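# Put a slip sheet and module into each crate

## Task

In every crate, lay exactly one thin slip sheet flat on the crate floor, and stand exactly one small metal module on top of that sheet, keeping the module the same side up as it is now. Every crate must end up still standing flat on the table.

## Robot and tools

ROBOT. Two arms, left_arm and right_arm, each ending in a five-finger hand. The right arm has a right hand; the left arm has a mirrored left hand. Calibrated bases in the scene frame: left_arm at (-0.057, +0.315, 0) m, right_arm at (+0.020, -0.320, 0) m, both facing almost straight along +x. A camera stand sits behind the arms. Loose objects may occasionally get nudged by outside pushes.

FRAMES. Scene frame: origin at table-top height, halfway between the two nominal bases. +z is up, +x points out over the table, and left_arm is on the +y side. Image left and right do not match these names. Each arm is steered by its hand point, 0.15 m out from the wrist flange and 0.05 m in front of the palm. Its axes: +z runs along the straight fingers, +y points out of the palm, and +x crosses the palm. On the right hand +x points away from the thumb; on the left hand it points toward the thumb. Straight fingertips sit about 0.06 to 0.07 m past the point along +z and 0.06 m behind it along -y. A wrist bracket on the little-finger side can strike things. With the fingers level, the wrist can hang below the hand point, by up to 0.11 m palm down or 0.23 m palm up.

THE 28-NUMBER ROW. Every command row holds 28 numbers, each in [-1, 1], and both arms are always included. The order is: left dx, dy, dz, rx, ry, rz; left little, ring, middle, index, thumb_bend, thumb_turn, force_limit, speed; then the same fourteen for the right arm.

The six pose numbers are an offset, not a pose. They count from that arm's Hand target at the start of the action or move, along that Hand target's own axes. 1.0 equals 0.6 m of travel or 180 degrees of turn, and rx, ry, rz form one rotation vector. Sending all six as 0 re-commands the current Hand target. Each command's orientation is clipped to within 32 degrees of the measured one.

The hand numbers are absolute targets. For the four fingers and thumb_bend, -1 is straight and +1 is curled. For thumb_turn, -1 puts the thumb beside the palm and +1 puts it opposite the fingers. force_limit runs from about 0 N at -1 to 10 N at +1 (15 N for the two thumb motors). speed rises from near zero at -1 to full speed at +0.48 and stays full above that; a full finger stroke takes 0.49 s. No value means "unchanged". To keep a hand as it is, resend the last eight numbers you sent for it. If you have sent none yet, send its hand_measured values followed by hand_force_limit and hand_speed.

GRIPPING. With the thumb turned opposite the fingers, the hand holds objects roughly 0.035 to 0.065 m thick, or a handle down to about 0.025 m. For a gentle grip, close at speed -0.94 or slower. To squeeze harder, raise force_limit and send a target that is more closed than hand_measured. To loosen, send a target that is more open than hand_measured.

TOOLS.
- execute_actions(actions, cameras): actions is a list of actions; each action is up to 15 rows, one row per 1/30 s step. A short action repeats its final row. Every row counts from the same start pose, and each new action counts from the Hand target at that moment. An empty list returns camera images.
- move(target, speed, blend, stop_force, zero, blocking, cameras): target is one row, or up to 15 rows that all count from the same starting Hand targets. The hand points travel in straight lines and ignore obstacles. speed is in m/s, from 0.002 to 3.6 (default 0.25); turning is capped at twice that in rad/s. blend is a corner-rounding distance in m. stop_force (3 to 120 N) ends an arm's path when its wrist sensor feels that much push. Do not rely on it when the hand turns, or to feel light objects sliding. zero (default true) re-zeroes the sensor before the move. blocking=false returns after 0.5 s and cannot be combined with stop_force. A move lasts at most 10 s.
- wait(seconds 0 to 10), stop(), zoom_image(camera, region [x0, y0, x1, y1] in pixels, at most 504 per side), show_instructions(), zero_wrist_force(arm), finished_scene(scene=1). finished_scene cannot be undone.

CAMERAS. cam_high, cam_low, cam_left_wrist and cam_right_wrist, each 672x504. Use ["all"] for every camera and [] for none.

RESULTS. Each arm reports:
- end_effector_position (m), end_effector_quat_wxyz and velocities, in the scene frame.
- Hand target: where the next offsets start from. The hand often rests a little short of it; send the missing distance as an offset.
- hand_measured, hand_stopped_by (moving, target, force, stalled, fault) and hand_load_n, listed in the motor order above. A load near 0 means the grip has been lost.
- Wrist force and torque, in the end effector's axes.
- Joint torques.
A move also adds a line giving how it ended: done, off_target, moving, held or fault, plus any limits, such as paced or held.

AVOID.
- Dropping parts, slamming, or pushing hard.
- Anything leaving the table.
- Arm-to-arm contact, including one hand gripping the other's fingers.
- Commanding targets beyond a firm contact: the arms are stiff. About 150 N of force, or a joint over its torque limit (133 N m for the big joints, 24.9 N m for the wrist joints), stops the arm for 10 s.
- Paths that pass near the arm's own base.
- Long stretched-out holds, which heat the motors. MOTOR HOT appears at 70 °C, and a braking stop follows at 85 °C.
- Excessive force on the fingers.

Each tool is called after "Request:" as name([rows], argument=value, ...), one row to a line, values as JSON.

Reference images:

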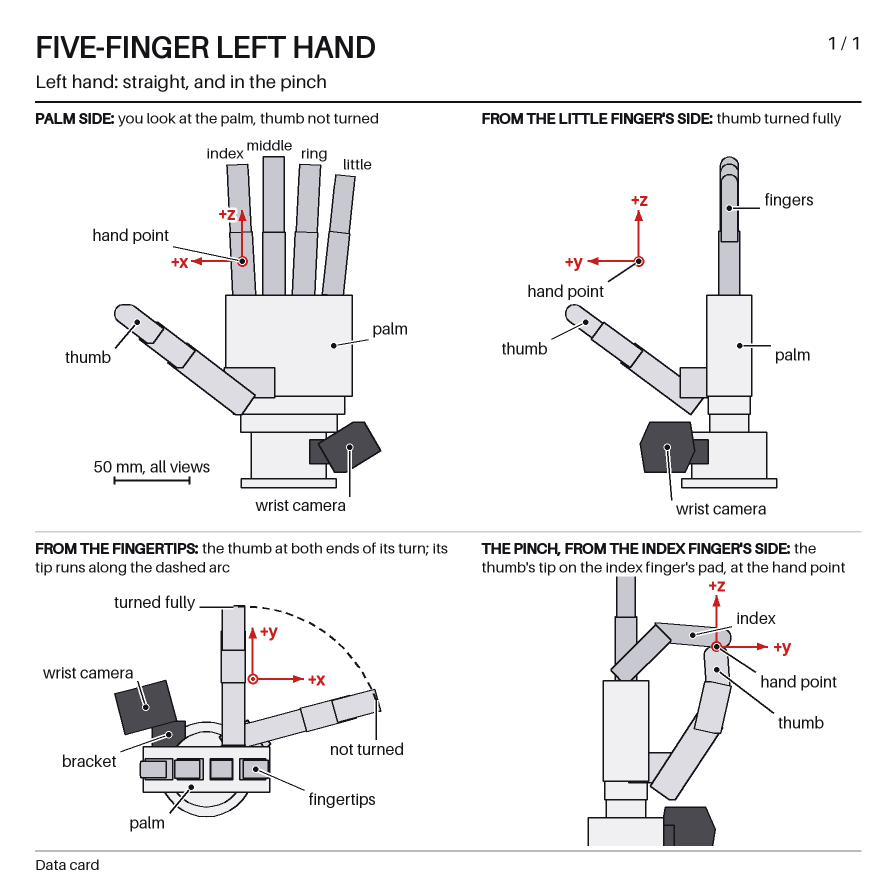

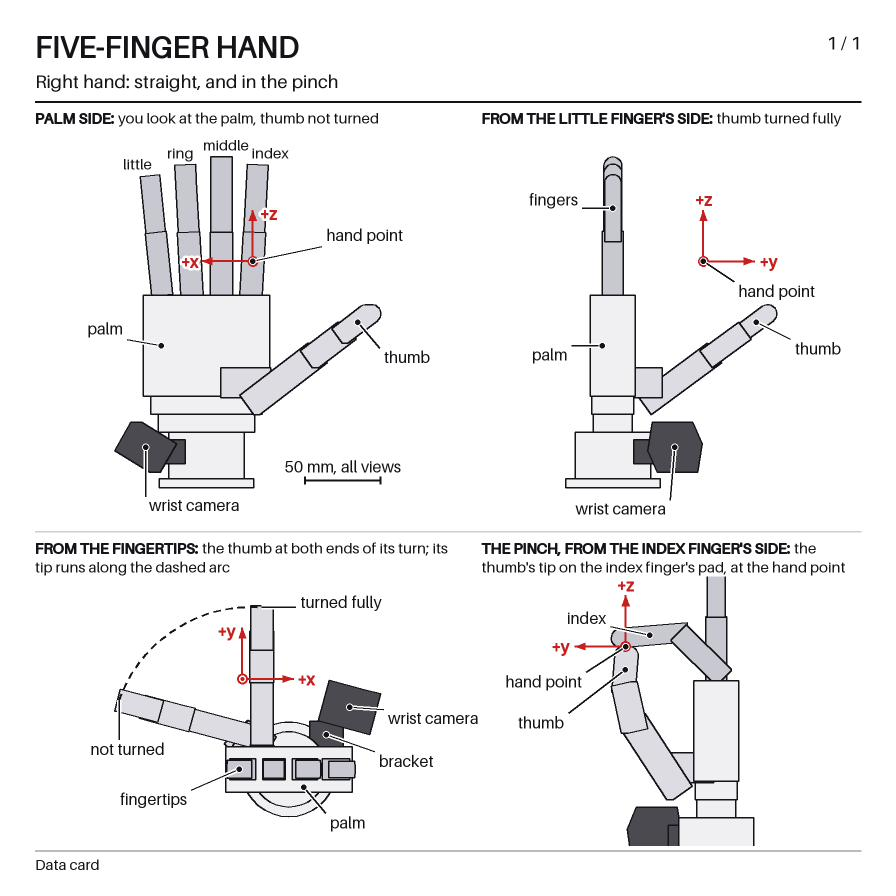

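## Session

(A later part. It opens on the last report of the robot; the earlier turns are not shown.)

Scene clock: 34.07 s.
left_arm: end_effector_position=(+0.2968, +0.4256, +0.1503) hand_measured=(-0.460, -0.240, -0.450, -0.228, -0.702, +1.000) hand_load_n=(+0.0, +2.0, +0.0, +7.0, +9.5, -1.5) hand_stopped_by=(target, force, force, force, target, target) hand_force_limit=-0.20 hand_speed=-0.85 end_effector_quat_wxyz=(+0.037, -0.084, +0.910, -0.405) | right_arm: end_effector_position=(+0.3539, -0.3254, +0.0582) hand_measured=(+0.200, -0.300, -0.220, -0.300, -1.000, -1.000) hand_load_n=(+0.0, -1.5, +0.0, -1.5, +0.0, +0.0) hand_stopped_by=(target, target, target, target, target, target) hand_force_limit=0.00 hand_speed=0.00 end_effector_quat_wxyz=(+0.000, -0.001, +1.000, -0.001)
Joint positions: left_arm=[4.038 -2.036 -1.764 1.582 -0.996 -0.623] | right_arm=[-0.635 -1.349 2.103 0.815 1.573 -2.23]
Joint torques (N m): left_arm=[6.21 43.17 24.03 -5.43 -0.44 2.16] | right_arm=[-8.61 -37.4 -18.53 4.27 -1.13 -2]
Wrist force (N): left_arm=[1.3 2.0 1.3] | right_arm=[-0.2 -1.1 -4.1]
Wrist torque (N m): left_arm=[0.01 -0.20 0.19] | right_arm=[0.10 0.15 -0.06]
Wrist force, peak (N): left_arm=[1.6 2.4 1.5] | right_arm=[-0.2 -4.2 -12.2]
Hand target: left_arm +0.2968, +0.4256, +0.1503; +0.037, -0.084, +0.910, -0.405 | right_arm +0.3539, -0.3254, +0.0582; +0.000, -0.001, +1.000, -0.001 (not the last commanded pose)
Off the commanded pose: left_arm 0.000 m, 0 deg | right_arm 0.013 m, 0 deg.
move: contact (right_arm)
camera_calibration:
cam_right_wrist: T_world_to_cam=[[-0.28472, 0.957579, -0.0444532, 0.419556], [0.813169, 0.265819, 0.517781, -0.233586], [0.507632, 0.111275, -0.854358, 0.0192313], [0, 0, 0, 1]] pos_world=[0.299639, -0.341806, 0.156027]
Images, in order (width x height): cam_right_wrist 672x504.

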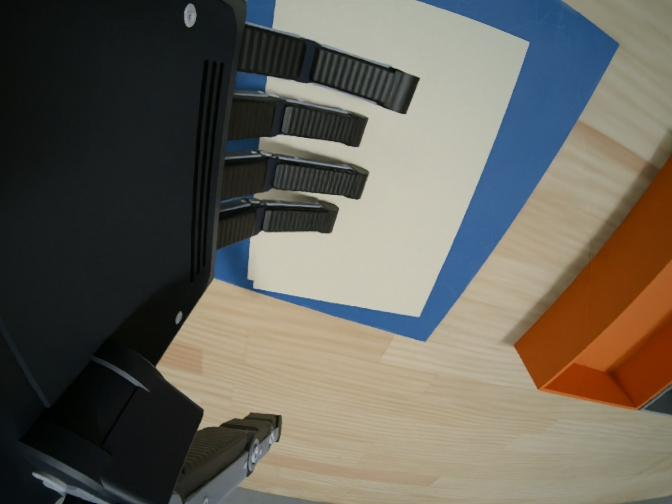

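Request:
move(target=[0,0,0,0,0,0,-0.46,-0.1,-0.1,-0.1,-0.7,1,-0.2,-0.85,0,-0.05,0,0,0,0,0.2,-0.3,-0.22,-0.3,-1,-1,0,0], speed=0.05, cameras=["cam_right_wrist"])

Scene clock: 35.23 s.
left_arm: end_effector_position=(+0.2968, +0.4256, +0.1503) hand_measured=(-0.460, -0.240, -0.450, -0.228, -0.702, +1.000) hand_load_n=(+0.0, +2.0, +0.0, +7.0, +10.0, -1.0) hand_stopped_by=(target, force, force, force, target, target) hand_force_limit=-0.20 hand_speed=-0.85 end_effector_quat_wxyz=(+0.037, -0.084, +0.910, -0.405) | right_arm: end_effector_position=(+0.3539, -0.3553, +0.0583) hand_measured=(+0.200, -0.300, -0.220, -0.300, -1.000, -1.000) hand_load_n=(+0.0, -1.5, +0.0, -1.5, +0.0, +0.0) hand_stopped_by=(target, target, target, target, target, target) hand_force_limit=0.00 hand_speed=0.00 end_effector_quat_wxyz=(+0.000, -0.001, +1.000, -0.001)
Joint positions: left_arm=[4.038 -2.036 -1.764 1.582 -0.996 -0.623] | right_arm=[-0.715 -1.333 2.08 0.821 1.572 -2.311]
Joint torques (N m): left_arm=[5.81 43.47 23.56 -5.43 -0.49 2.12] | right_arm=[-14.28 -8.09 -19.94 4.17 -1.2 -2.06]
Wrist force (N): left_arm=[1.4 2.2 1.0] | right_arm=[0.1 1.1 -2.6]
Wrist torque (N m): left_arm=[0.05 -0.24 0.18] | right_arm=[0.04 0.07 0.03]
Wrist force, peak (N): left_arm=[1.7 2.7 1.3] | right_arm=[0.0 -1.2 -4.1]
Hand target: left_arm +0.2968, +0.4256, +0.1503; +0.037, -0.084, +0.910, -0.405 | right_arm +0.3539, -0.3554, +0.0583; +0.000, -0.001, +1.000, -0.001
Off the commanded pose: left_arm 0.000 m, 0 deg | right_arm 0.000 m, 0 deg.
move: done
camera_calibration:
cam_right_wrist: T_world_to_cam=[[-0.284799, 0.957554, -0.044502, 0.448337], [0.813141, 0.265911, 0.517776, -0.225702], [0.507632, 0.111276, -0.854358, 0.0226045], [0, 0, 0, 1]] pos_world=[0.299738, -0.371806, 0.156127]
Images, in order (width x height): cam_right_wrist 672x504.

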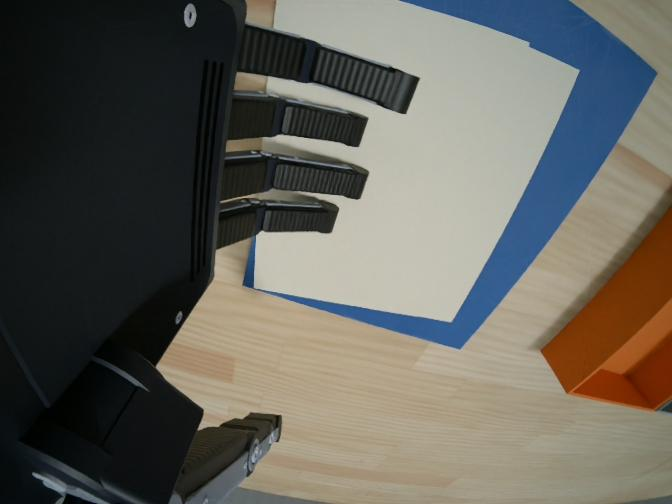

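Request:
move(target=[0,0,0,0,0,0,-0.46,-0.1,-0.1,-0.1,-0.7,1,-0.2,-0.85,0,-0.067,0.0006,0,0,0,0.2,-0.3,-0.22,-0.3,-1,-1,0,0], speed=0.06, cameras=["cam_right_wrist"])

Scene clock: 38.93 s.
left_arm: end_effector_position=(+0.2968, +0.4256, +0.1503) hand_measured=(-0.460, -0.240, -0.450, -0.228, -0.702, +1.000) hand_load_n=(+0.0, +2.0, +0.0, +7.0, +10.0, -1.0) hand_stopped_by=(target, force, force, force, target, target) hand_force_limit=-0.20 hand_speed=-0.85 end_effector_quat_wxyz=(+0.037, -0.084, +0.910, -0.405) | right_arm: end_effector_position=(+0.3540, -0.3955, +0.0580) hand_measured=(+0.200, -0.300, -0.220, -0.300, -1.000, -1.000) hand_load_n=(+0.0, +0.0, +0.0, +0.0, +0.0, +0.0) hand_stopped_by=(target, target, target, target, target, target) hand_force_limit=0.00 hand_speed=0.00 end_effector_quat_wxyz=(+0.000, -0.001, +1.000, -0.001)
Joint positions: left_arm=[4.038 -2.036 -1.764 1.582 -0.996 -0.623] | right_arm=[-0.811 -1.301 2.038 0.832 1.572 -2.406]
Joint torques (N m): left_arm=[5.98 43.21 23.29 -5.2 -0.56 2.17] | right_arm=[-12.6 -10.98 -20.6 4.75 -1.62 -2.1]
Wrist force (N): left_arm=[1.6 2.4 1.2] | right_arm=[-0.1 0.0 -0.1]
Wrist torque (N m): left_arm=[0.07 -0.26 0.20] | right_arm=[0.04 0.03 0.01]
Wrist force, peak (N): left_arm=[1.6 2.5 1.5] | right_arm=[0.1 1.5 -2.9]
Hand target: left_arm +0.2968, +0.4256, +0.1503; +0.037, -0.084, +0.910, -0.405 | right_arm +0.3540, -0.3956, +0.0580; +0.000, -0.001, +1.000, -0.001
Off the commanded pose: left_arm 0.000 m, 0 deg | right_arm 0.000 m, 0 deg.
move: done
camera_calibration:
cam_right_wrist: T_world_to_cam=[[-0.28472, 0.957579, -0.0444532, 0.486797], [0.813169, 0.265819, 0.517781, -0.214903], [0.507632, 0.111275, -0.854358, 0.0268211], [0, 0, 0, 1]] pos_world=[0.299739, -0.412006, 0.155827]
Images, in order (width x height): cam_right_wrist 672x504.

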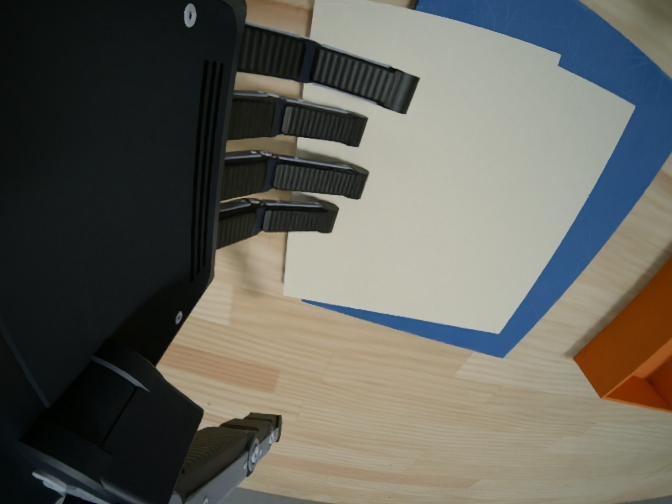

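Request:
move(target=[0,0,0,0,0,0,-0.46,-0.1,-0.1,-0.1,-0.7,1,-0.2,-0.85,0,0,0.015,0,0,0,0.2,-0.3,-0.22,-0.3,-1,-1,0,0], speed=0.015, stop_force=6)

Request:
move(target=[0,0,0,0,0,0,-0.46,-0.1,-0.1,-0.1,-0.7,1,-0.2,-0.85,0,-0.033,0.0016,0,0,0,0.2,-0.3,-0.22,-0.3,-1,-1,0,0], speed=0.06, cameras=["cam_right_wrist"])

Scene clock: 40.50 s.
left_arm: end_effector_position=(+0.2968, +0.4256, +0.1503) hand_measured=(-0.460, -0.240, -0.450, -0.228, -0.702, +1.000) hand_load_n=(+0.0, +1.5, +0.0, +7.0, +9.5, -1.0) hand_stopped_by=(target, force, force, force, target, target) hand_force_limit=-0.20 hand_speed=-0.85 end_effector_quat_wxyz=(+0.037, -0.084, +0.910, -0.405) | right_arm: end_effector_position=(+0.3540, -0.3956, +0.0546) hand_measured=(+0.200, -0.300, -0.220, -0.300, -1.000, -1.000) hand_load_n=(+0.0, -0.5, -1.5, -2.0, +0.0, +0.0) hand_stopped_by=(target, target, target, target, target, target) hand_force_limit=0.00 hand_speed=0.00 end_effector_quat_wxyz=(+0.000, -0.001, +1.000, -0.001)
Joint positions: left_arm=[4.038 -2.036 -1.764 1.582 -0.996 -0.623] | right_arm=[-0.811 -1.295 2.041 0.822 1.572 -2.407]
Joint torques (N m): left_arm=[6.38 43.55 23.47 -5.09 -0.45 2.08] | right_arm=[-6.38 -39.6 -17.31 4.29 -1.5 -2.06]
Wrist force (N): left_arm=[1.4 2.1 1.2] | right_arm=[0.2 -2.4 -6.3]
Wrist torque (N m): left_arm=[0.03 -0.23 0.20] | right_arm=[0.15 0.11 -0.01]
Wrist force, peak (N): left_arm=[1.4 2.6 1.4] | right_arm=[-0.3 -4.1 -11.2]
Hand target: left_arm +0.2968, +0.4256, +0.1503; +0.037, -0.084, +0.910, -0.405 | right_arm +0.3540, -0.3956, +0.0546; +0.000, -0.001, +1.000, -0.001 (not the last commanded pose)
Off the commanded pose: left_arm 0.000 m, 0 deg | right_arm 0.006 m, 0 deg.
move: contact (right_arm)

Scene clock: 41.37 s.
left_arm: end_effector_position=(+0.2968, +0.4256, +0.1503) hand_measured=(-0.460, -0.240, -0.450, -0.228, -0.702, +1.000) hand_load_n=(+0.0, +2.0, +0.0, +7.0, +9.5, -1.0) hand_stopped_by=(target, force, force, force, target, target) hand_force_limit=-0.20 hand_speed=-0.85 end_effector_quat_wxyz=(+0.037, -0.084, +0.910, -0.405) | right_arm: end_effector_position=(+0.3540, -0.4154, +0.0537) hand_measured=(+0.200, -0.300, -0.220, -0.300, -1.000, -1.000) hand_load_n=(+0.0, +0.0, +0.0, +0.0, +0.0, +0.0) hand_stopped_by=(target, target, target, target, target, target) hand_force_limit=0.00 hand_speed=0.00 end_effector_quat_wxyz=(+0.000, -0.001, +1.000, -0.001)
Joint positions: left_arm=[4.038 -2.036 -1.764 1.582 -0.996 -0.623] | right_arm=[-0.853 -1.275 2.017 0.827 1.572 -2.448]
Joint torques (N m): left_arm=[6.1 43.56 24.04 -5.31 -0.41 2.22] | right_arm=[-12.26 -10.97 -20.17 4.68 -0.88 -2.09]
Wrist force (N): left_arm=[1.5 2.6 1.2] | right_arm=[-0.5 -0.3 -0.1]
Wrist torque (N m): left_arm=[0.10 -0.24 0.18] | right_arm=[-0.02 0.08 -0.03]
Wrist force, peak (N): left_arm=[1.5 2.6 1.2] | right_arm=[0.0 -2.1 -6.4]
Hand target: left_arm +0.2968, +0.4256, +0.1503; +0.037, -0.084, +0.910, -0.405 | right_arm +0.3540, -0.4154, +0.0537; +0.000, -0.001, +1.000, -0.001
Off the commanded pose: left_arm 0.000 m, 0 deg | right_arm 0.000 m, 0 deg.
move: done
camera_calibration:
cam_right_wrist: T_world_to_cam=[[-0.284769, 0.95756, -0.044562, 0.505617], [0.813195, 0.265928, 0.517684, -0.207441], [0.507563, 0.111182, -0.854411, 0.0252884], [0, 0, 0, 1]] pos_world=[0.299838, -0.431806, 0.151527]
Images, in order (width x height): cam_right_wrist 672x504.

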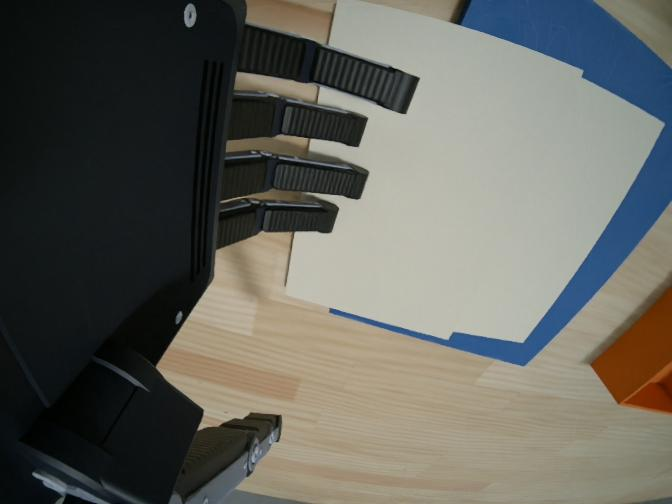

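Request:
move(target=[0,0,0,0,0,0,-0.46,-0.1,-0.1,-0.1,-0.7,1,-0.2,-0.85,0,0.0083,0.015,0,0,0,0.2,-0.3,-0.22,-0.3,-1,-1,0,0], speed=0.015, stop_force=6)

Request:
move(target=[0,0,0,0,0,0,-0.46,-0.1,-0.1,-0.1,-0.7,1,-0.2,-0.85,0,0,0.0017,0,0,0,0.2,-0.3,-0.22,-0.3,-1,-1,0,0], speed=0.02)

Scene clock: 43.03 s.
left_arm: end_effector_position=(+0.2968, +0.4256, +0.1503) hand_measured=(-0.460, -0.240, -0.450, -0.228, -0.702, +1.000) hand_load_n=(+0.0, +2.0, +0.0, +7.0, +9.5, -1.5) hand_stopped_by=(target, force, force, force, target, target) hand_force_limit=-0.20 hand_speed=-0.85 end_effector_quat_wxyz=(+0.037, -0.084, +0.910, -0.405) | right_arm: end_effector_position=(+0.3540, -0.4139, +0.0509) hand_measured=(+0.200, -0.300, -0.220, -0.300, -1.000, -1.000) hand_load_n=(+0.0, -1.0, -1.5, -1.5, +0.0, +0.0) hand_stopped_by=(target, target, target, target, target, target) hand_force_limit=0.00 hand_speed=0.00 end_effector_quat_wxyz=(+0.000, -0.001, +1.000, -0.001)
Joint positions: left_arm=[4.038 -2.036 -1.764 1.582 -0.996 -0.623] | right_arm=[-0.85 -1.272 2.021 0.819 1.572 -2.445]
Joint torques (N m): left_arm=[5.93 43.58 24.02 -5.15 -0.55 2.19] | right_arm=[-12.72 -40.47 -17.71 4.15 -1.54 -2.28]
Wrist force (N): left_arm=[1.6 2.2 1.1] | right_arm=[0.0 -1.6 -6.0]
Wrist torque (N m): left_arm=[0.05 -0.26 0.20] | right_arm=[0.13 0.16 -0.04]
Wrist force, peak (N): left_arm=[1.7 2.5 1.4] | right_arm=[-0.2 -5.4 -11.1]
Hand target: left_arm +0.2968, +0.4256, +0.1503; +0.037, -0.084, +0.910, -0.405 | right_arm +0.3540, -0.4139, +0.0509; +0.000, -0.001, +1.000, -0.001 (not the last commanded pose)
Off the commanded pose: left_arm 0.000 m, 0 deg | right_arm 0.007 m, 0 deg.
move: contact (right_arm)

Scene clock: 43.73 s.
left_arm: end_effector_position=(+0.2968, +0.4256, +0.1503) hand_measured=(-0.460, -0.240, -0.450, -0.228, -0.702, +1.000) hand_load_n=(+0.0, +2.0, -0.5, +7.0, +9.5, -1.0) hand_stopped_by=(target, force, force, force, target, target) hand_force_limit=-0.20 hand_speed=-0.85 end_effector_quat_wxyz=(+0.037, -0.084, +0.910, -0.405) | right_arm: end_effector_position=(+0.3540, -0.4139, +0.0499) hand_measured=(+0.200, -0.300, -0.220, -0.300, -1.000, -1.000) hand_load_n=(+0.0, -3.5, -4.5, -4.0, +0.0, +0.0) hand_stopped_by=(target, target, target, target, target, target) hand_force_limit=0.00 hand_speed=0.00 end_effector_quat_wxyz=(+0.000, -0.001, +1.000, -0.001)
Joint positions: left_arm=[4.038 -2.036 -1.764 1.582 -0.996 -0.623] | right_arm=[-0.85 -1.27 2.022 0.816 1.572 -2.445]
Joint torques (N m): left_arm=[6.13 43.06 24.06 -5.28 -0.49 2.15] | right_arm=[-11.98 -7.32 -1.85 -0.83 -1.42 -2.36]
Wrist force (N): left_arm=[1.4 2.5 1.3] | right_arm=[0.2 -4.3 -15.8]
Wrist torque (N m): left_arm=[0.08 -0.22 0.17] | right_arm=[0.32 0.31 -0.06]
Wrist force, peak (N): left_arm=[1.9 2.5 1.1] | right_arm=[0.2 -4.3 -15.8]
Hand target: left_arm +0.2968, +0.4256, +0.1503; +0.037, -0.084, +0.910, -0.405 | right_arm +0.3540, -0.4139, +0.0498; +0.000, -0.001, +1.000, -0.001
Off the commanded pose: left_arm 0.000 m, 0 deg | right_arm 0.000 m, 0 deg.
move: done

Request:
move(target=[0,0,0,0,0,0,-0.46,-0.1,-0.1,-0.1,-0.7,1,-0.2,-0.85,0,-0.04,0.0005,0,0,0,0.2,-0.3,-0.22,-0.3,-1,-1,0,0], speed=0.06, cameras=["cam_right_wrist"])

Scene clock: 44.83 s.
left_arm: end_effector_position=(+0.2968, +0.4256, +0.1503) hand_measured=(-0.460, -0.240, -0.450, -0.228, -0.702, +1.000) hand_load_n=(+0.0, +2.0, +0.0, +7.0, +10.0, -1.0) hand_stopped_by=(target, force, force, force, target, target) hand_force_limit=-0.20 hand_speed=-0.85 end_effector_quat_wxyz=(+0.037, -0.084, +0.910, -0.405) | right_arm: end_effector_position=(+0.3540, -0.4379, +0.0496) hand_measured=(+0.200, -0.300, -0.220, -0.300, -1.000, -1.000) hand_load_n=(+0.0, +0.0, +0.0, +0.0, +0.0, +0.0) hand_stopped_by=(target, target, target, target, target, target) hand_force_limit=0.00 hand_speed=0.00 end_effector_quat_wxyz=(+0.000, -0.001, +1.000, -0.001)
Joint positions: left_arm=[4.038 -2.036 -1.764 1.582 -0.996 -0.623] | right_arm=[-0.897 -1.246 1.988 0.826 1.572 -2.492]
Joint torques (N m): left_arm=[6.07 43.25 23.89 -5.19 -0.42 2.04] | right_arm=[-12.78 -13.78 -19.54 4.73 -1.42 -2.49]
Wrist force (N): left_arm=[1.4 2.5 1.3] | right_arm=[-0.3 -0.5 -0.1]
Wrist torque (N m): left_arm=[0.08 -0.22 0.18] | right_arm=[-0.04 0.06 -0.02]
Wrist force, peak (N): left_arm=[1.6 2.5 1.3] | right_arm=[0.0 -4.8 -16.6]
Hand target: left_arm +0.2968, +0.4256, +0.1503; +0.037, -0.084, +0.910, -0.405 | right_arm +0.3541, -0.4379, +0.0496; +0.000, -0.001, +1.000, -0.001
Off the commanded pose: left_arm 0.000 m, 0 deg | right_arm 0.000 m, 0 deg.
move: done
camera_calibration:
cam_right_wrist: T_world_to_cam=[[-0.284619, 0.957603, -0.0445809, 0.526958], [0.813244, 0.265812, 0.517666, -0.199399], [0.507569, 0.111083, -0.85442, 0.0242412], [0, 0, 0, 1]] pos_world=[0.299839, -0.454307, 0.147427]
Images, in order (width x height): cam_right_wrist 672x504.

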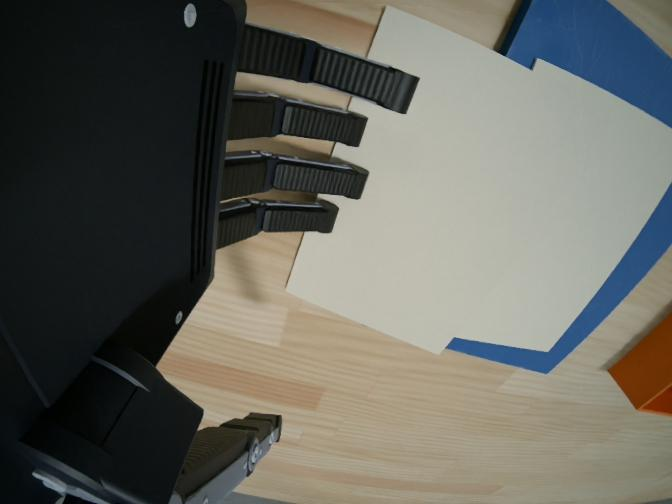

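Request:
move([
  [0,0,0,0,0,0,-0.46,-0.1,-0.1,-0.1,-0.7,1,-0.2,-0.85,0,0,-0.035,0,0,0,0.2,-0.3,-0.22,-0.3,-1,-1,0,0],
  [0,0,0,0,0,0,-0.46,-0.1,-0.1,-0.1,-0.7,1,-0.2,-0.85,-0.0267,0.152,-0.035,0,0,0,0.2,-0.3,-0.22,-0.3,-1,-1,0,0],
  [0,0,0,0,0,0,-0.46,-0.1,-0.1,-0.1,-0.7,1,-0.2,-0.85,-0.0267,0.152,-0.0215,0,0,0,0.2,-0.3,-0.22,-0.3,-1,-1,0,0],
], blend=[0.01,0.01,0], speed=0.15)

Request:
move(target=[0,0,0,0,0,0,-0.46,-0.1,-0.1,-0.1,-0.7,1,-0.2,-0.85,0,0,0.02,0,0,0,0.2,-0.3,-0.22,-0.3,-1,-1,0,0], speed=0.015, stop_force=7, cameras=["cam_right_wrist"])

Scene clock: 47.90 s.
left_arm: end_effector_position=(+0.2968, +0.4256, +0.1503) hand_measured=(-0.460, -0.240, -0.450, -0.228, -0.702, +1.000) hand_load_n=(+0.0, +2.0, +0.0, +7.0, +10.0, -1.0) hand_stopped_by=(target, force, force, force, target, target) hand_force_limit=-0.20 hand_speed=-0.85 end_effector_quat_wxyz=(+0.037, -0.084, +0.910, -0.405) | right_arm: end_effector_position=(+0.3699, -0.3467, +0.0623) hand_measured=(+0.200, -0.300, -0.220, -0.300, -1.000, -1.000) hand_load_n=(+0.0, +0.0, +0.0, +0.0, +0.0, +0.0) hand_stopped_by=(target, target, target, target, target, target) hand_force_limit=0.00 hand_speed=0.00 end_effector_quat_wxyz=(+0.000, -0.001, +1.000, -0.001)
Joint positions: left_arm=[4.038 -2.036 -1.764 1.582 -0.996 -0.623] | right_arm=[-0.658 -1.312 2.038 0.843 1.573 -2.253]
Joint torques (N m): left_arm=[5.76 43.34 22.74 -5.13 -0.57 2.01] | right_arm=[13.76 -9.93 -6.2 0.33 2 2.05]
Wrist force (N): left_arm=[1.5 2.6 1.2] | right_arm=[-0.5 -0.1 -0.1]
Wrist torque (N m): left_arm=[0.10 -0.24 0.19] | right_arm=[0.03 0.08 -0.11]
Wrist force, peak (N): left_arm=[1.7 2.7 1.2] | right_arm=[-0.6 0.9 -1.2]
Hand target: left_arm +0.2968, +0.4256, +0.1503; +0.037, -0.084, +0.910, -0.405 | right_arm +0.3699, -0.3467, +0.0623; +0.000, -0.001, +1.000, -0.001
Off the commanded pose: left_arm 0.000 m, 0 deg | right_arm 0.000 m, 0 deg.
move: done; blend cut to 0.004 m at target 2

Scene clock: 49.30 s.
left_arm: end_effector_position=(+0.2968, +0.4256, +0.1503) hand_measured=(-0.460, -0.240, -0.450, -0.228, -0.702, +1.000) hand_load_n=(+0.0, +2.0, +0.0, +7.0, +10.0, -1.0) hand_stopped_by=(target, force, force, force, target, target) hand_force_limit=-0.20 hand_speed=-0.85 end_effector_quat_wxyz=(+0.037, -0.084, +0.910, -0.405) | right_arm: end_effector_position=(+0.3699, -0.3467, +0.0579) hand_measured=(+0.200, -0.300, -0.220, -0.300, -1.000, -1.000) hand_load_n=(+0.0, -2.5, +0.0, -2.5, +0.0, +0.0) hand_stopped_by=(target, target, target, target, target, target) hand_force_limit=0.00 hand_speed=0.00 end_effector_quat_wxyz=(+0.000, -0.001, +1.000, -0.001)
Joint positions: left_arm=[4.038 -2.036 -1.764 1.582 -0.996 -0.623] | right_arm=[-0.658 -1.304 2.042 0.831 1.573 -2.253]
Joint torques (N m): left_arm=[5.39 43.57 24.02 -5.05 -0.48 2.09] | right_arm=[13.77 -39.3 -17.77 3.98 -0.12 1.83]
Wrist force (N): left_arm=[1.2 2.3 1.2] | right_arm=[0.0 -1.2 -6.9]
Wrist torque (N m): left_arm=[0.05 -0.20 0.17] | right_arm=[0.16 0.17 -0.11]
Wrist force, peak (N): left_arm=[1.8 2.6 1.3] | right_arm=[-0.3 -3.5 -12.9]
Hand target: left_arm +0.2968, +0.4256, +0.1503; +0.037, -0.084, +0.910, -0.405 | right_arm +0.3699, -0.3467, +0.0579; +0.000, -0.001, +1.000, -0.001 (not the last commanded pose)
Off the commanded pose: left_arm 0.000 m, 0 deg | right_arm 0.008 m, 0 deg.
move: contact (right_arm)
camera_calibration:
cam_right_wrist: T_world_to_cam=[[-0.284571, 0.957623, -0.044472, 0.444495], [0.813218, 0.265704, 0.517763, -0.240915], [0.507638, 0.111175, -0.854367, 0.0131356], [0, 0, 0, 1]] pos_world=[0.315739, -0.363107, 0.155727]
Images, in order (width x height): cam_right_wrist 672x504.

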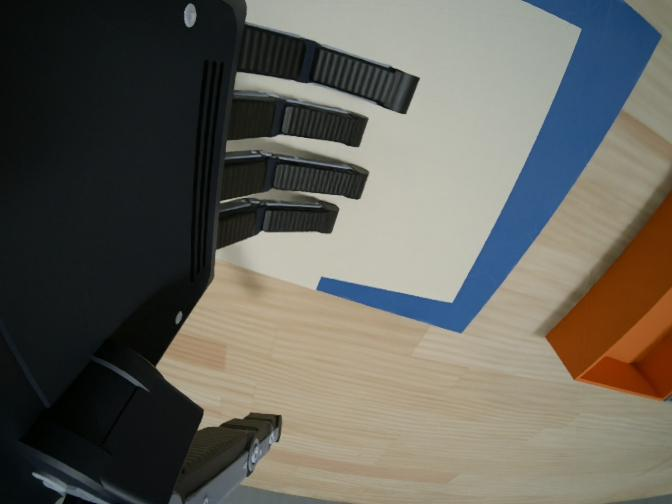

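Request:
zoom_image(camera="cam_right_wrist", region=[230, 0, 600, 340])

Scaled by 1.362 from the camera's 672x504 image, which has a finer 960x720 frame.

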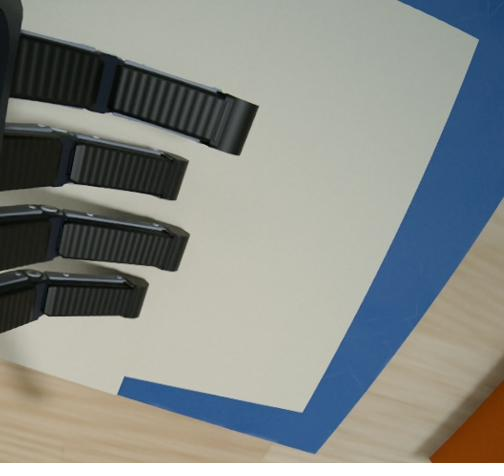

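Request:
zoom_image(camera="cam_right_wrist", region=[300, 130, 420, 300])

Scaled by 2.965 from the camera's 672x504 image, which has a finer 960x720 frame.

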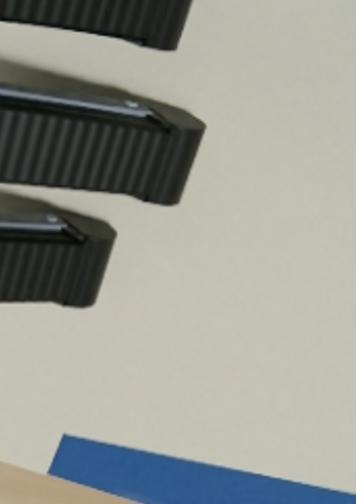

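Request:
move(target=[0,0,0,0,0,0,-0.46,-0.1,-0.1,-0.1,-0.7,1,-0.2,-0.85,0,-0.072,0.0006,0,0,0,0.2,-0.3,-0.22,-0.3,-1,-1,0,0], speed=0.08, cameras=["cam_right_wrist"])

Scene clock: 51.30 s.
left_arm: end_effector_position=(+0.2968, +0.4256, +0.1503) hand_measured=(-0.460, -0.240, -0.450, -0.228, -0.702, +1.000) hand_load_n=(+0.0, +2.0, +0.0, +7.0, +10.0, -1.0) hand_stopped_by=(target, force, force, force, target, target) hand_force_limit=-0.20 hand_speed=-0.85 end_effector_quat_wxyz=(+0.037, -0.084, +0.910, -0.405) | right_arm: end_effector_position=(+0.3700, -0.3898, +0.0577) hand_measured=(+0.200, -0.300, -0.220, -0.300, -1.000, -1.000) hand_load_n=(+0.0, +0.0, +0.0, +0.5, +0.0, +0.0) hand_stopped_by=(target, target, target, target, target, target) hand_force_limit=0.00 hand_speed=0.00 end_effector_quat_wxyz=(+0.000, -0.001, +1.000, -0.001)
Joint positions: left_arm=[4.038 -2.036 -1.764 1.582 -0.996 -0.623] | right_arm=[-0.761 -1.274 2.001 0.842 1.572 -2.356]
Joint torques (N m): left_arm=[6.39 43.23 22.75 -5.07 -0.57 2.01] | right_arm=[-11.99 -12.52 -19.46 4.72 -1.64 -2.27]
Wrist force (N): left_arm=[1.4 2.1 1.3] | right_arm=[-0.1 -0.2 -0.3]
Wrist torque (N m): left_arm=[0.03 -0.23 0.19] | right_arm=[0.03 0.04 0.00]
Wrist force, peak (N): left_arm=[1.8 2.8 1.4] | right_arm=[-0.1 -1.3 -7.2]
Hand target: left_arm +0.2968, +0.4256, +0.1503; +0.037, -0.084, +0.910, -0.405 | right_arm +0.3700, -0.3899, +0.0577; +0.000, -0.001, +1.000, -0.001
Off the commanded pose: left_arm 0.000 m, 0 deg | right_arm 0.000 m, 0 deg.
move: done
camera_calibration:
cam_right_wrist: T_world_to_cam=[[-0.284571, 0.957623, -0.044472, 0.485855], [0.813218, 0.265704, 0.517763, -0.229333], [0.507638, 0.111175, -0.854367, 0.0177674], [0, 0, 0, 1]] pos_world=[0.315739, -0.406307, 0.155527]
Images, in order (width x height): cam_right_wrist 672x504.

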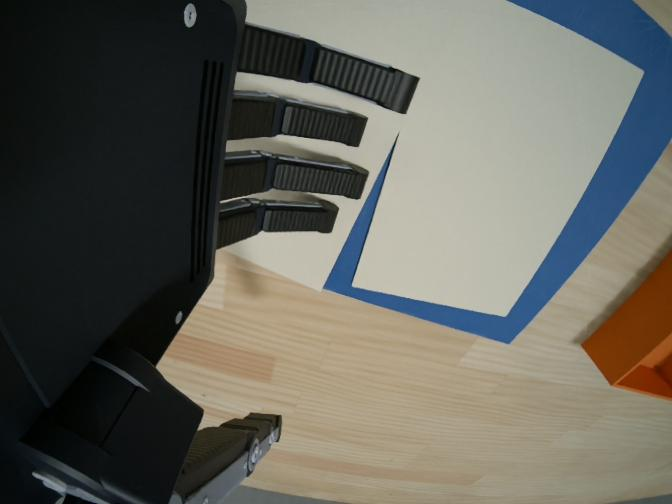

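Request:
move([
  [0,0,0,0,0,0,-0.46,-0.1,-0.1,-0.1,-0.7,1,-0.2,-0.85,0,0,-0.013,0,0,0,0.2,-0.3,-0.22,-0.3,-1,-1,0,0],
  [0,0,0,0,0,0,-0.46,-0.1,-0.1,-0.1,-0.7,1,-0.2,-0.85,0,-0.079,-0.013,0,0,0,0.2,-0.3,-0.22,-0.3,-1,-1,0,0],
  [0,0,0,0,0,0,-0.46,-0.1,-0.1,-0.1,-0.7,1,-0.2,-0.85,0,-0.079,0.001,0,0,0,0.2,-0.3,-0.22,-0.3,-1,-1,0,0],
], blend=[0.005,0.005,0], speed=0.12)

Request:
move(target=[0,0,0,0,0,0,-0.46,-0.1,-0.1,-0.1,-0.7,1,-0.2,-0.85,0,0,0.02,0,0,0,0.2,-0.3,-0.22,-0.3,-1,-1,0,0], speed=0.015, stop_force=8)

Request:
move(target=[0,0,0,0,0,0,-0.46,-0.1,-0.1,-0.1,-0.7,1,-0.2,-0.85,0,-0.037,0.0014,0,0,0,0.2,-0.3,-0.22,-0.3,-1,-1,0,0], speed=0.08, cameras=["cam_right_wrist"])

Scene clock: 52.90 s.
left_arm: end_effector_position=(+0.2968, +0.4256, +0.1503) hand_measured=(-0.460, -0.240, -0.450, -0.228, -0.702, +1.000) hand_load_n=(+0.0, +2.0, +0.0, +7.0, +10.0, -1.0) hand_stopped_by=(target, force, force, force, target, target) hand_force_limit=-0.20 hand_speed=-0.85 end_effector_quat_wxyz=(+0.037, -0.084, +0.910, -0.405) | right_arm: end_effector_position=(+0.3701, -0.4372, +0.0573) hand_measured=(+0.200, -0.300, -0.220, -0.300, -1.000, -1.000) hand_load_n=(+0.0, +0.0, +0.0, +0.0, +0.0, +0.0) hand_stopped_by=(target, target, target, target, target, target) hand_force_limit=0.00 hand_speed=0.00 end_effector_quat_wxyz=(+0.000, -0.001, +1.000, -0.001)
Joint positions: left_arm=[4.038 -2.036 -1.764 1.582 -0.996 -0.623] | right_arm=[-0.858 -1.231 1.94 0.86 1.572 -2.453]
Joint torques (N m): left_arm=[5.65 43.22 23.16 -5 -0.47 1.87] | right_arm=[-13.15 -16.24 -19.96 0.65 -1.71 -2.13]
Wrist force (N): left_arm=[1.4 2.5 1.4] | right_arm=[-0.8 -0.2 -0.2]
Wrist torque (N m): left_arm=[0.08 -0.21 0.18] | right_arm=[0.02 0.14 -0.06]
Wrist force, peak (N): left_arm=[1.7 2.4 1.2] | right_arm=[-0.5 -1.0 -1.0]
Hand target: left_arm +0.2968, +0.4256, +0.1503; +0.037, -0.084, +0.910, -0.405 | right_arm +0.3701, -0.4373, +0.0572; +0.000, -0.001, +1.000, -0.001
Off the commanded pose: left_arm 0.000 m, 0 deg | right_arm 0.000 m, 0 deg.
move: done; blend cut to 0.0039 m at target 1, 0.0042 m at target 2

Scene clock: 54.47 s.
left_arm: end_effector_position=(+0.2968, +0.4256, +0.1503) hand_measured=(-0.460, -0.240, -0.450, -0.228, -0.702, +1.000) hand_load_n=(+0.0, +2.0, +0.0, +7.0, +10.0, -1.0) hand_stopped_by=(target, force, force, force, target, target) hand_force_limit=-0.20 hand_speed=-0.85 end_effector_quat_wxyz=(+0.037, -0.084, +0.910, -0.405) | right_arm: end_effector_position=(+0.3701, -0.4373, +0.0506) hand_measured=(+0.200, -0.300, -0.220, -0.300, -1.000, -1.000) hand_load_n=(+0.0, -2.5, +0.0, -3.5, +0.0, +0.0) hand_stopped_by=(target, target, target, target, target, target) hand_force_limit=0.00 hand_speed=0.00 end_effector_quat_wxyz=(+0.000, -0.001, +1.000, -0.001)
Joint positions: left_arm=[4.038 -2.036 -1.764 1.582 -0.996 -0.623] | right_arm=[-0.858 -1.22 1.946 0.843 1.572 -2.453]
Joint torques (N m): left_arm=[5.34 43.77 22.88 -4.96 -0.5 2.04] | right_arm=[-5.25 -41.79 -17.79 4.01 -1.36 -2.07]
Wrist force (N): left_arm=[1.5 2.5 1.3] | right_arm=[-0.4 -1.8 -8.0]
Wrist torque (N m): left_arm=[0.08 -0.24 0.18] | right_arm=[0.14 0.24 -0.06]
Wrist force, peak (N): left_arm=[1.7 2.8 1.4] | right_arm=[-0.4 -3.8 -14.3]
Hand target: left_arm +0.2968, +0.4256, +0.1503; +0.037, -0.084, +0.910, -0.405 | right_arm +0.3701, -0.4373, +0.0506; +0.000, -0.001, +1.000, -0.001 (not the last commanded pose)
Off the commanded pose: left_arm 0.000 m, 0 deg | right_arm 0.005 m, 0 deg.
move: contact (right_arm)

Scene clock: 55.30 s.
left_arm: end_effector_position=(+0.2968, +0.4256, +0.1503) hand_measured=(-0.460, -0.240, -0.450, -0.228, -0.702, +1.000) hand_load_n=(+0.0, +2.0, +0.0, +7.0, +9.5, -1.0) hand_stopped_by=(target, force, force, force, target, target) hand_force_limit=-0.20 hand_speed=-0.85 end_effector_quat_wxyz=(+0.037, -0.084, +0.910, -0.405) | right_arm: end_effector_position=(+0.3701, -0.4594, +0.0498) hand_measured=(+0.200, -0.300, -0.220, -0.300, -1.000, -1.000) hand_load_n=(+0.0, -2.0, +0.0, -3.5, +0.0, +0.0) hand_stopped_by=(target, target, target, target, target, target) hand_force_limit=0.00 hand_speed=0.00 end_effector_quat_wxyz=(+0.000, -0.001, +1.000, -0.001)
Joint positions: left_arm=[4.038 -2.036 -1.764 1.582 -0.996 -0.623] | right_arm=[-0.898 -1.196 1.912 0.852 1.572 -2.493]
Joint torques (N m): left_arm=[5.57 43.85 24.23 -5.02 -0.5 2.01] | right_arm=[-13.2 -15.6 -19.93 3.99 0.35 -2.06]
Wrist force (N): left_arm=[1.5 2.4 1.1] | right_arm=[-0.7 1.1 -4.2]
Wrist torque (N m): left_arm=[0.08 -0.24 0.19] | right_arm=[-0.03 0.21 -0.04]
Wrist force, peak (N): left_arm=[1.8 2.4 1.2] | right_arm=[-0.3 -1.8 -8.2]
Hand target: left_arm +0.2968, +0.4256, +0.1503; +0.037, -0.084, +0.910, -0.405 | right_arm +0.3701, -0.4595, +0.0498; +0.000, -0.001, +1.000, -0.001
Off the commanded pose: left_arm 0.000 m, 0 deg | right_arm 0.000 m, 0 deg.
move: done
camera_calibration:
cam_right_wrist: T_world_to_cam=[[-0.284601, 0.957608, -0.0446031, 0.552109], [0.813204, 0.265799, 0.517736, -0.206804], [0.507644, 0.111077, -0.854377, 0.0186469], [0, 0, 0, 1]] pos_world=[0.315839, -0.475807, 0.147627]
Images, in order (width x height): cam_right_wrist 672x504.

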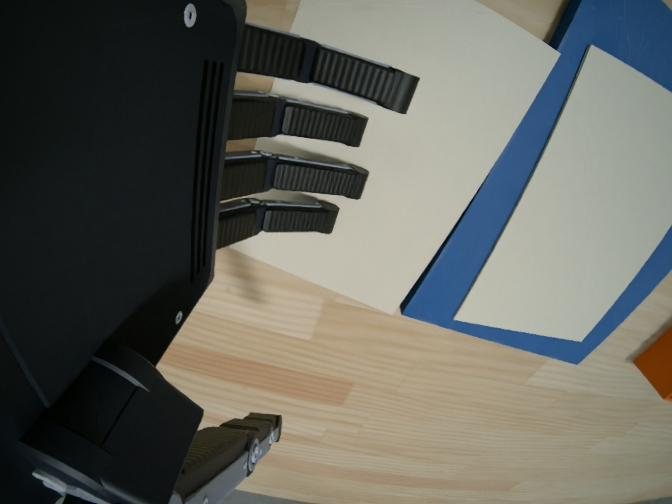

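Request:
move(target=[0,0,0,0,0,0,-0.46,-0.1,-0.1,-0.1,-0.7,1,-0.2,-0.85,0,-0.03,0.0013,0,0,0,0.2,-0.3,-0.22,-0.3,-1,-1,0,0], speed=0.08)

Request:
move(target=[0,0,0,0,0,0,-0.46,-0.1,-0.1,-0.1,-0.7,1,-0.2,-0.85,0,0.01,0.02,0,0,0,0.2,-0.3,-0.22,-0.3,-1,-1,0,0], speed=0.015, stop_force=8, cameras=["cam_right_wrist"])

Scene clock: 56.47 s.
left_arm: end_effector_position=(+0.2968, +0.4256, +0.1503) hand_measured=(-0.460, -0.240, -0.450, -0.228, -0.702, +1.000) hand_load_n=(+0.0, +2.0, +0.0, +7.0, +10.0, -1.0) hand_stopped_by=(target, force, force, force, target, target) hand_force_limit=-0.20 hand_speed=-0.85 end_effector_quat_wxyz=(+0.037, -0.084, +0.910, -0.405) | right_arm: end_effector_position=(+0.3701, -0.4774, +0.0491) hand_measured=(+0.200, -0.300, -0.220, -0.300, -1.000, -1.000) hand_load_n=(+0.0, +0.0, +0.0, +0.0, +0.0, +0.0) hand_stopped_by=(target, target, target, target, target, target) hand_force_limit=0.00 hand_speed=0.00 end_effector_quat_wxyz=(+0.000, -0.001, +1.000, -0.001)
Joint positions: left_arm=[4.038 -2.036 -1.764 1.582 -0.996 -0.623] | right_arm=[-0.928 -1.175 1.882 0.861 1.572 -2.523]
Joint torques (N m): left_arm=[5.59 43 23.33 -4.98 -0.51 1.88] | right_arm=[-12.31 -16.23 -18.99 4.78 -1.62 -2.27]
Wrist force (N): left_arm=[1.8 2.4 1.0] | right_arm=[-0.5 -0.4 0.0]
Wrist torque (N m): left_arm=[0.08 -0.29 0.20] | right_arm=[-0.02 0.10 -0.04]
Wrist force, peak (N): left_arm=[1.7 2.5 1.3] | right_arm=[-0.6 0.9 -4.4]
Hand target: left_arm +0.2968, +0.4256, +0.1503; +0.037, -0.084, +0.910, -0.405 | right_arm +0.3701, -0.4775, +0.0491; +0.000, -0.001, +1.000, -0.001
Off the commanded pose: left_arm 0.000 m, 0 deg | right_arm 0.000 m, 0 deg.
move: done

Scene clock: 57.87 s.
left_arm: end_effector_position=(+0.2968, +0.4256, +0.1503) hand_measured=(-0.460, -0.240, -0.450, -0.228, -0.702, +1.000) hand_load_n=(+0.0, +2.0, +0.0, +7.0, +10.0, -1.0) hand_stopped_by=(target, force, force, force, target, target) hand_force_limit=-0.20 hand_speed=-0.85 end_effector_quat_wxyz=(+0.037, -0.084, +0.910, -0.405) | right_arm: end_effector_position=(+0.3701, -0.4761, +0.0461) hand_measured=(+0.200, -0.300, -0.220, -0.300, -1.000, -1.000) hand_load_n=(+0.0, -2.5, +0.0, -2.5, -0.5, +0.0) hand_stopped_by=(target, target, target, target, target, target) hand_force_limit=0.00 hand_speed=0.00 end_effector_quat_wxyz=(+0.000, -0.001, +1.000, -0.001)
Joint positions: left_arm=[4.038 -2.036 -1.764 1.582 -0.996 -0.623] | right_arm=[-0.926 -1.171 1.887 0.853 1.572 -2.521]
Joint torques (N m): left_arm=[5.1 43.34 22.65 -4.91 -0.59 1.99] | right_arm=[-12.81 -45.07 -18.33 3.89 -1.46 -2.32]
Wrist force (N): left_arm=[1.4 2.5 1.1] | right_arm=[-0.2 -0.8 -5.9]
Wrist torque (N m): left_arm=[0.09 -0.23 0.19] | right_arm=[0.09 0.22 -0.10]
Wrist force, peak (N): left_arm=[1.7 2.5 1.1] | right_arm=[-0.3 -5.0 -12.1]
Hand target: left_arm +0.2968, +0.4256, +0.1503; +0.037, -0.084, +0.910, -0.405 | right_arm +0.3701, -0.4761, +0.0461; +0.000, -0.001, +1.000, -0.001 (not the last commanded pose)
Off the commanded pose: left_arm 0.000 m, 0 deg | right_arm 0.010 m, 0 deg.
move: contact (right_arm)
camera_calibration:
cam_right_wrist: T_world_to_cam=[[-0.284428, 0.957662, -0.0445335, 0.567899], [0.813191, 0.265601, 0.517858, -0.200561], [0.507761, 0.111079, -0.854307, 0.0172949], [0, 0, 0, 1]] pos_world=[0.315839, -0.492507, 0.143928]
Images, in order (width x height): cam_right_wrist 672x504.

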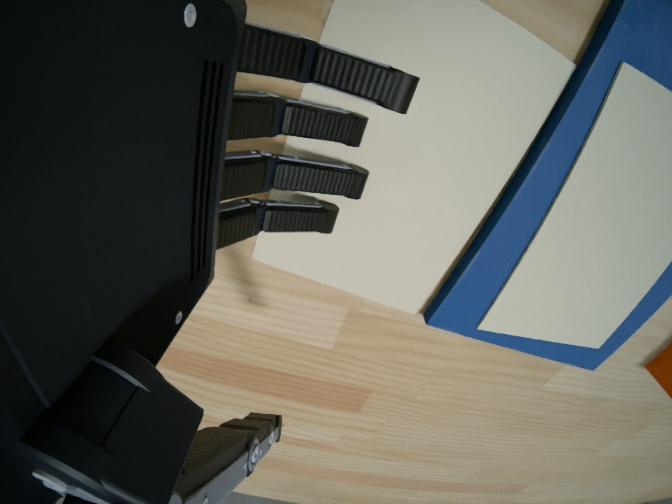

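Request:
move([
  [0,0,0,0,0,0,-0.46,-0.1,-0.1,-0.1,-0.7,1,-0.2,-0.85,0,0,-0.012,0,0,0,0.2,-0.3,-0.22,-0.3,-1,-1,0,0],
  [0,0,0,0,0,0,-0.46,-0.1,-0.1,-0.1,-0.7,1,-0.2,-0.85,0,0.07,-0.012,0,0,0,0.2,-0.3,-0.22,-0.3,-1,-1,0,0],
  [0,0,0,0,0,0,-0.46,-0.1,-0.1,-0.1,-0.7,1,-0.2,-0.85,0,0.07,-0.003,0,0,0,0.2,-0.3,-0.22,-0.3,-1,-1,0,0],
], blend=[0.005,0.005,0], speed=0.12)

Request:
move(target=[0,0,0,0,0,0,-0.46,-0.1,-0.1,-0.1,-0.7,1,-0.2,-0.85,0,0,0.02,0,0,0,0.2,-0.3,-0.22,-0.3,-1,-1,0,0], speed=0.015, stop_force=9)

Request:
move(target=[0,0,0,0,0,0,-0.46,-0.1,-0.1,-0.1,-0.7,1,-0.2,-0.85,0,-0.117,0.0008,0,0,0,0.2,-0.3,-0.22,-0.3,-1,-1,0,0], speed=0.1, cameras=["cam_right_wrist"])

Scene clock: 59.50 s.
left_arm: end_effector_position=(+0.2968, +0.4256, +0.1503) hand_measured=(-0.460, -0.240, -0.450, -0.228, -0.702, +1.000) hand_load_n=(+0.0, +2.0, +0.0, +7.0, +10.0, -1.0) hand_stopped_by=(target, force, force, force, target, target) hand_force_limit=-0.20 hand_speed=-0.85 end_effector_quat_wxyz=(+0.037, -0.084, +0.910, -0.405) | right_arm: end_effector_position=(+0.3701, -0.4341, +0.0478) hand_measured=(+0.200, -0.300, -0.220, -0.300, -1.000, -1.000) hand_load_n=(+0.0, +0.0, +0.0, +0.0, +0.0, +0.0) hand_stopped_by=(target, target, target, target, target, target) hand_force_limit=0.00 hand_speed=0.00 end_effector_quat_wxyz=(+0.000, -0.001, +1.000, -0.001)
Joint positions: left_arm=[4.038 -2.036 -1.764 1.582 -0.996 -0.623] | right_arm=[-0.852 -1.218 1.953 0.834 1.572 -2.447]
Joint torques (N m): left_arm=[5.69 43.55 24.07 -4.78 -0.47 1.82] | right_arm=[14.77 -14.93 -5.58 0.73 1.91 2.04]
Wrist force (N): left_arm=[1.6 2.3 1.3] | right_arm=[-0.5 -0.1 0.0]
Wrist torque (N m): left_arm=[0.05 -0.26 0.20] | right_arm=[0.00 0.10 -0.13]
Wrist force, peak (N): left_arm=[1.5 2.6 1.4] | right_arm=[-0.4 -0.7 -6.4]
Hand target: left_arm +0.2968, +0.4256, +0.1503; +0.037, -0.084, +0.910, -0.405 | right_arm +0.3701, -0.4341, +0.0478; +0.000, -0.001, +1.000, -0.001
Off the commanded pose: left_arm 0.000 m, 0 deg | right_arm 0.000 m, 0 deg.
move: done; blend cut to 0.0036 m at target 1, 0.0027 m at target 2

Scene clock: 60.73 s.
left_arm: end_effector_position=(+0.2968, +0.4256, +0.1503) hand_measured=(-0.460, -0.240, -0.450, -0.228, -0.702, +1.000) hand_load_n=(+0.0, +2.0, +0.0, +7.0, +10.0, -1.0) hand_stopped_by=(target, force, force, force, target, target) hand_force_limit=-0.20 hand_speed=-0.85 end_effector_quat_wxyz=(+0.037, -0.084, +0.910, -0.405) | right_arm: end_effector_position=(+0.3700, -0.4341, +0.0458) hand_measured=(+0.200, -0.300, -0.220, -0.300, -1.000, -1.000) hand_load_n=(+0.0, -3.0, +0.0, -3.0, +0.0, +0.0) hand_stopped_by=(target, target, target, target, target, target) hand_force_limit=0.00 hand_speed=0.00 end_effector_quat_wxyz=(+0.000, -0.001, +1.000, -0.001)
Joint positions: left_arm=[4.038 -2.036 -1.764 1.582 -0.996 -0.623] | right_arm=[-0.852 -1.215 1.955 0.828 1.572 -2.447]
Joint torques (N m): left_arm=[5.67 43.61 23.18 -4.89 -0.47 1.91] | right_arm=[14.84 -41.03 -17.16 3.94 -0.17 1.89]
Wrist force (N): left_arm=[1.5 2.4 1.5] | right_arm=[-0.4 -3.0 -9.9]
Wrist torque (N m): left_arm=[0.06 -0.24 0.19] | right_arm=[0.26 0.28 -0.18]
Wrist force, peak (N): left_arm=[1.5 2.4 1.5] | right_arm=[-0.5 -6.0 -16.2]
Hand target: left_arm +0.2968, +0.4256, +0.1503; +0.037, -0.084, +0.910, -0.405 | right_arm +0.3701, -0.4341, +0.0458; +0.000, -0.001, +1.000, -0.001 (not the last commanded pose)
Off the commanded pose: left_arm 0.000 m, 0 deg | right_arm 0.010 m, 0 deg.
move: contact (right_arm)

Scene clock: 61.93 s.
left_arm: end_effector_position=(+0.2968, +0.4256, +0.1503) hand_measured=(-0.460, -0.240, -0.450, -0.228, -0.702, +1.000) hand_load_n=(+0.0, +2.0, +0.0, +7.0, +9.5, -1.0) hand_stopped_by=(target, force, force, force, target, target) hand_force_limit=-0.20 hand_speed=-0.85 end_effector_quat_wxyz=(+0.037, -0.084, +0.910, -0.405) | right_arm: end_effector_position=(+0.3701, -0.5042, +0.0455) hand_measured=(+0.200, -0.300, -0.220, -0.300, -1.000, -1.000) hand_load_n=(+0.0, -7.5, +0.0, -7.0, +0.0, +0.0) hand_stopped_by=(target, target, target, target, target, target) hand_force_limit=0.00 hand_speed=0.00 end_effector_quat_wxyz=(+0.000, -0.001, +1.000, -0.001)
Joint positions: left_arm=[4.038 -2.036 -1.764 1.582 -0.996 -0.623] | right_arm=[-0.969 -1.138 1.836 0.87 1.572 -2.564]
Joint torques (N m): left_arm=[5.14 43.57 23.93 -4.78 -0.41 1.81] | right_arm=[-14.42 -15.34 -19.48 2.21 -0.6 -2.31]
Wrist force (N): left_arm=[1.4 2.3 1.1] | right_arm=[0.1 4.4 -10.2]
Wrist torque (N m): left_arm=[0.07 -0.23 0.18] | right_arm=[-0.05 0.26 0.10]
Wrist force, peak (N): left_arm=[1.7 2.5 1.3] | right_arm=[0.1 3.9 -10.6]
Hand target: left_arm +0.2968, +0.4256, +0.1503; +0.037, -0.084, +0.910, -0.405 | right_arm +0.3701, -0.5043, +0.0455; +0.000, -0.001, +1.000, -0.001
Off the commanded pose: left_arm 0.000 m, 0 deg | right_arm 0.000 m, 0 deg.
move: done
camera_calibration:
cam_right_wrist: T_world_to_cam=[[-0.284509, 0.957636, -0.0445787, 0.594829], [0.813189, 0.265699, 0.51781, -0.19281], [0.507718, 0.111071, -0.854333, 0.0198656], [0, 0, 0, 1]] pos_world=[0.315939, -0.520607, 0.143327]
Images, in order (width x height): cam_right_wrist 672x504.

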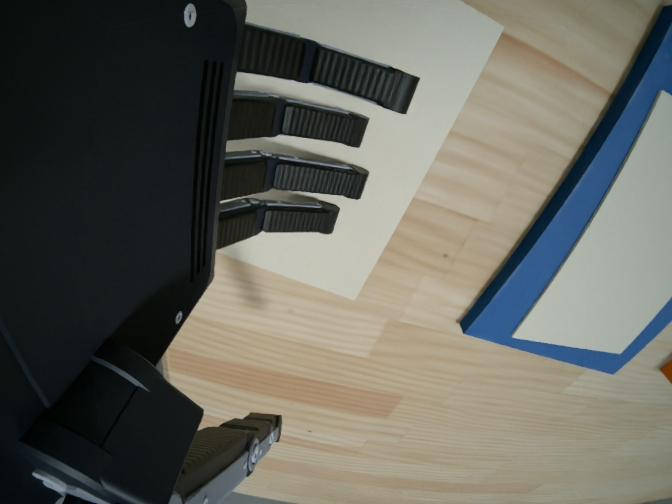

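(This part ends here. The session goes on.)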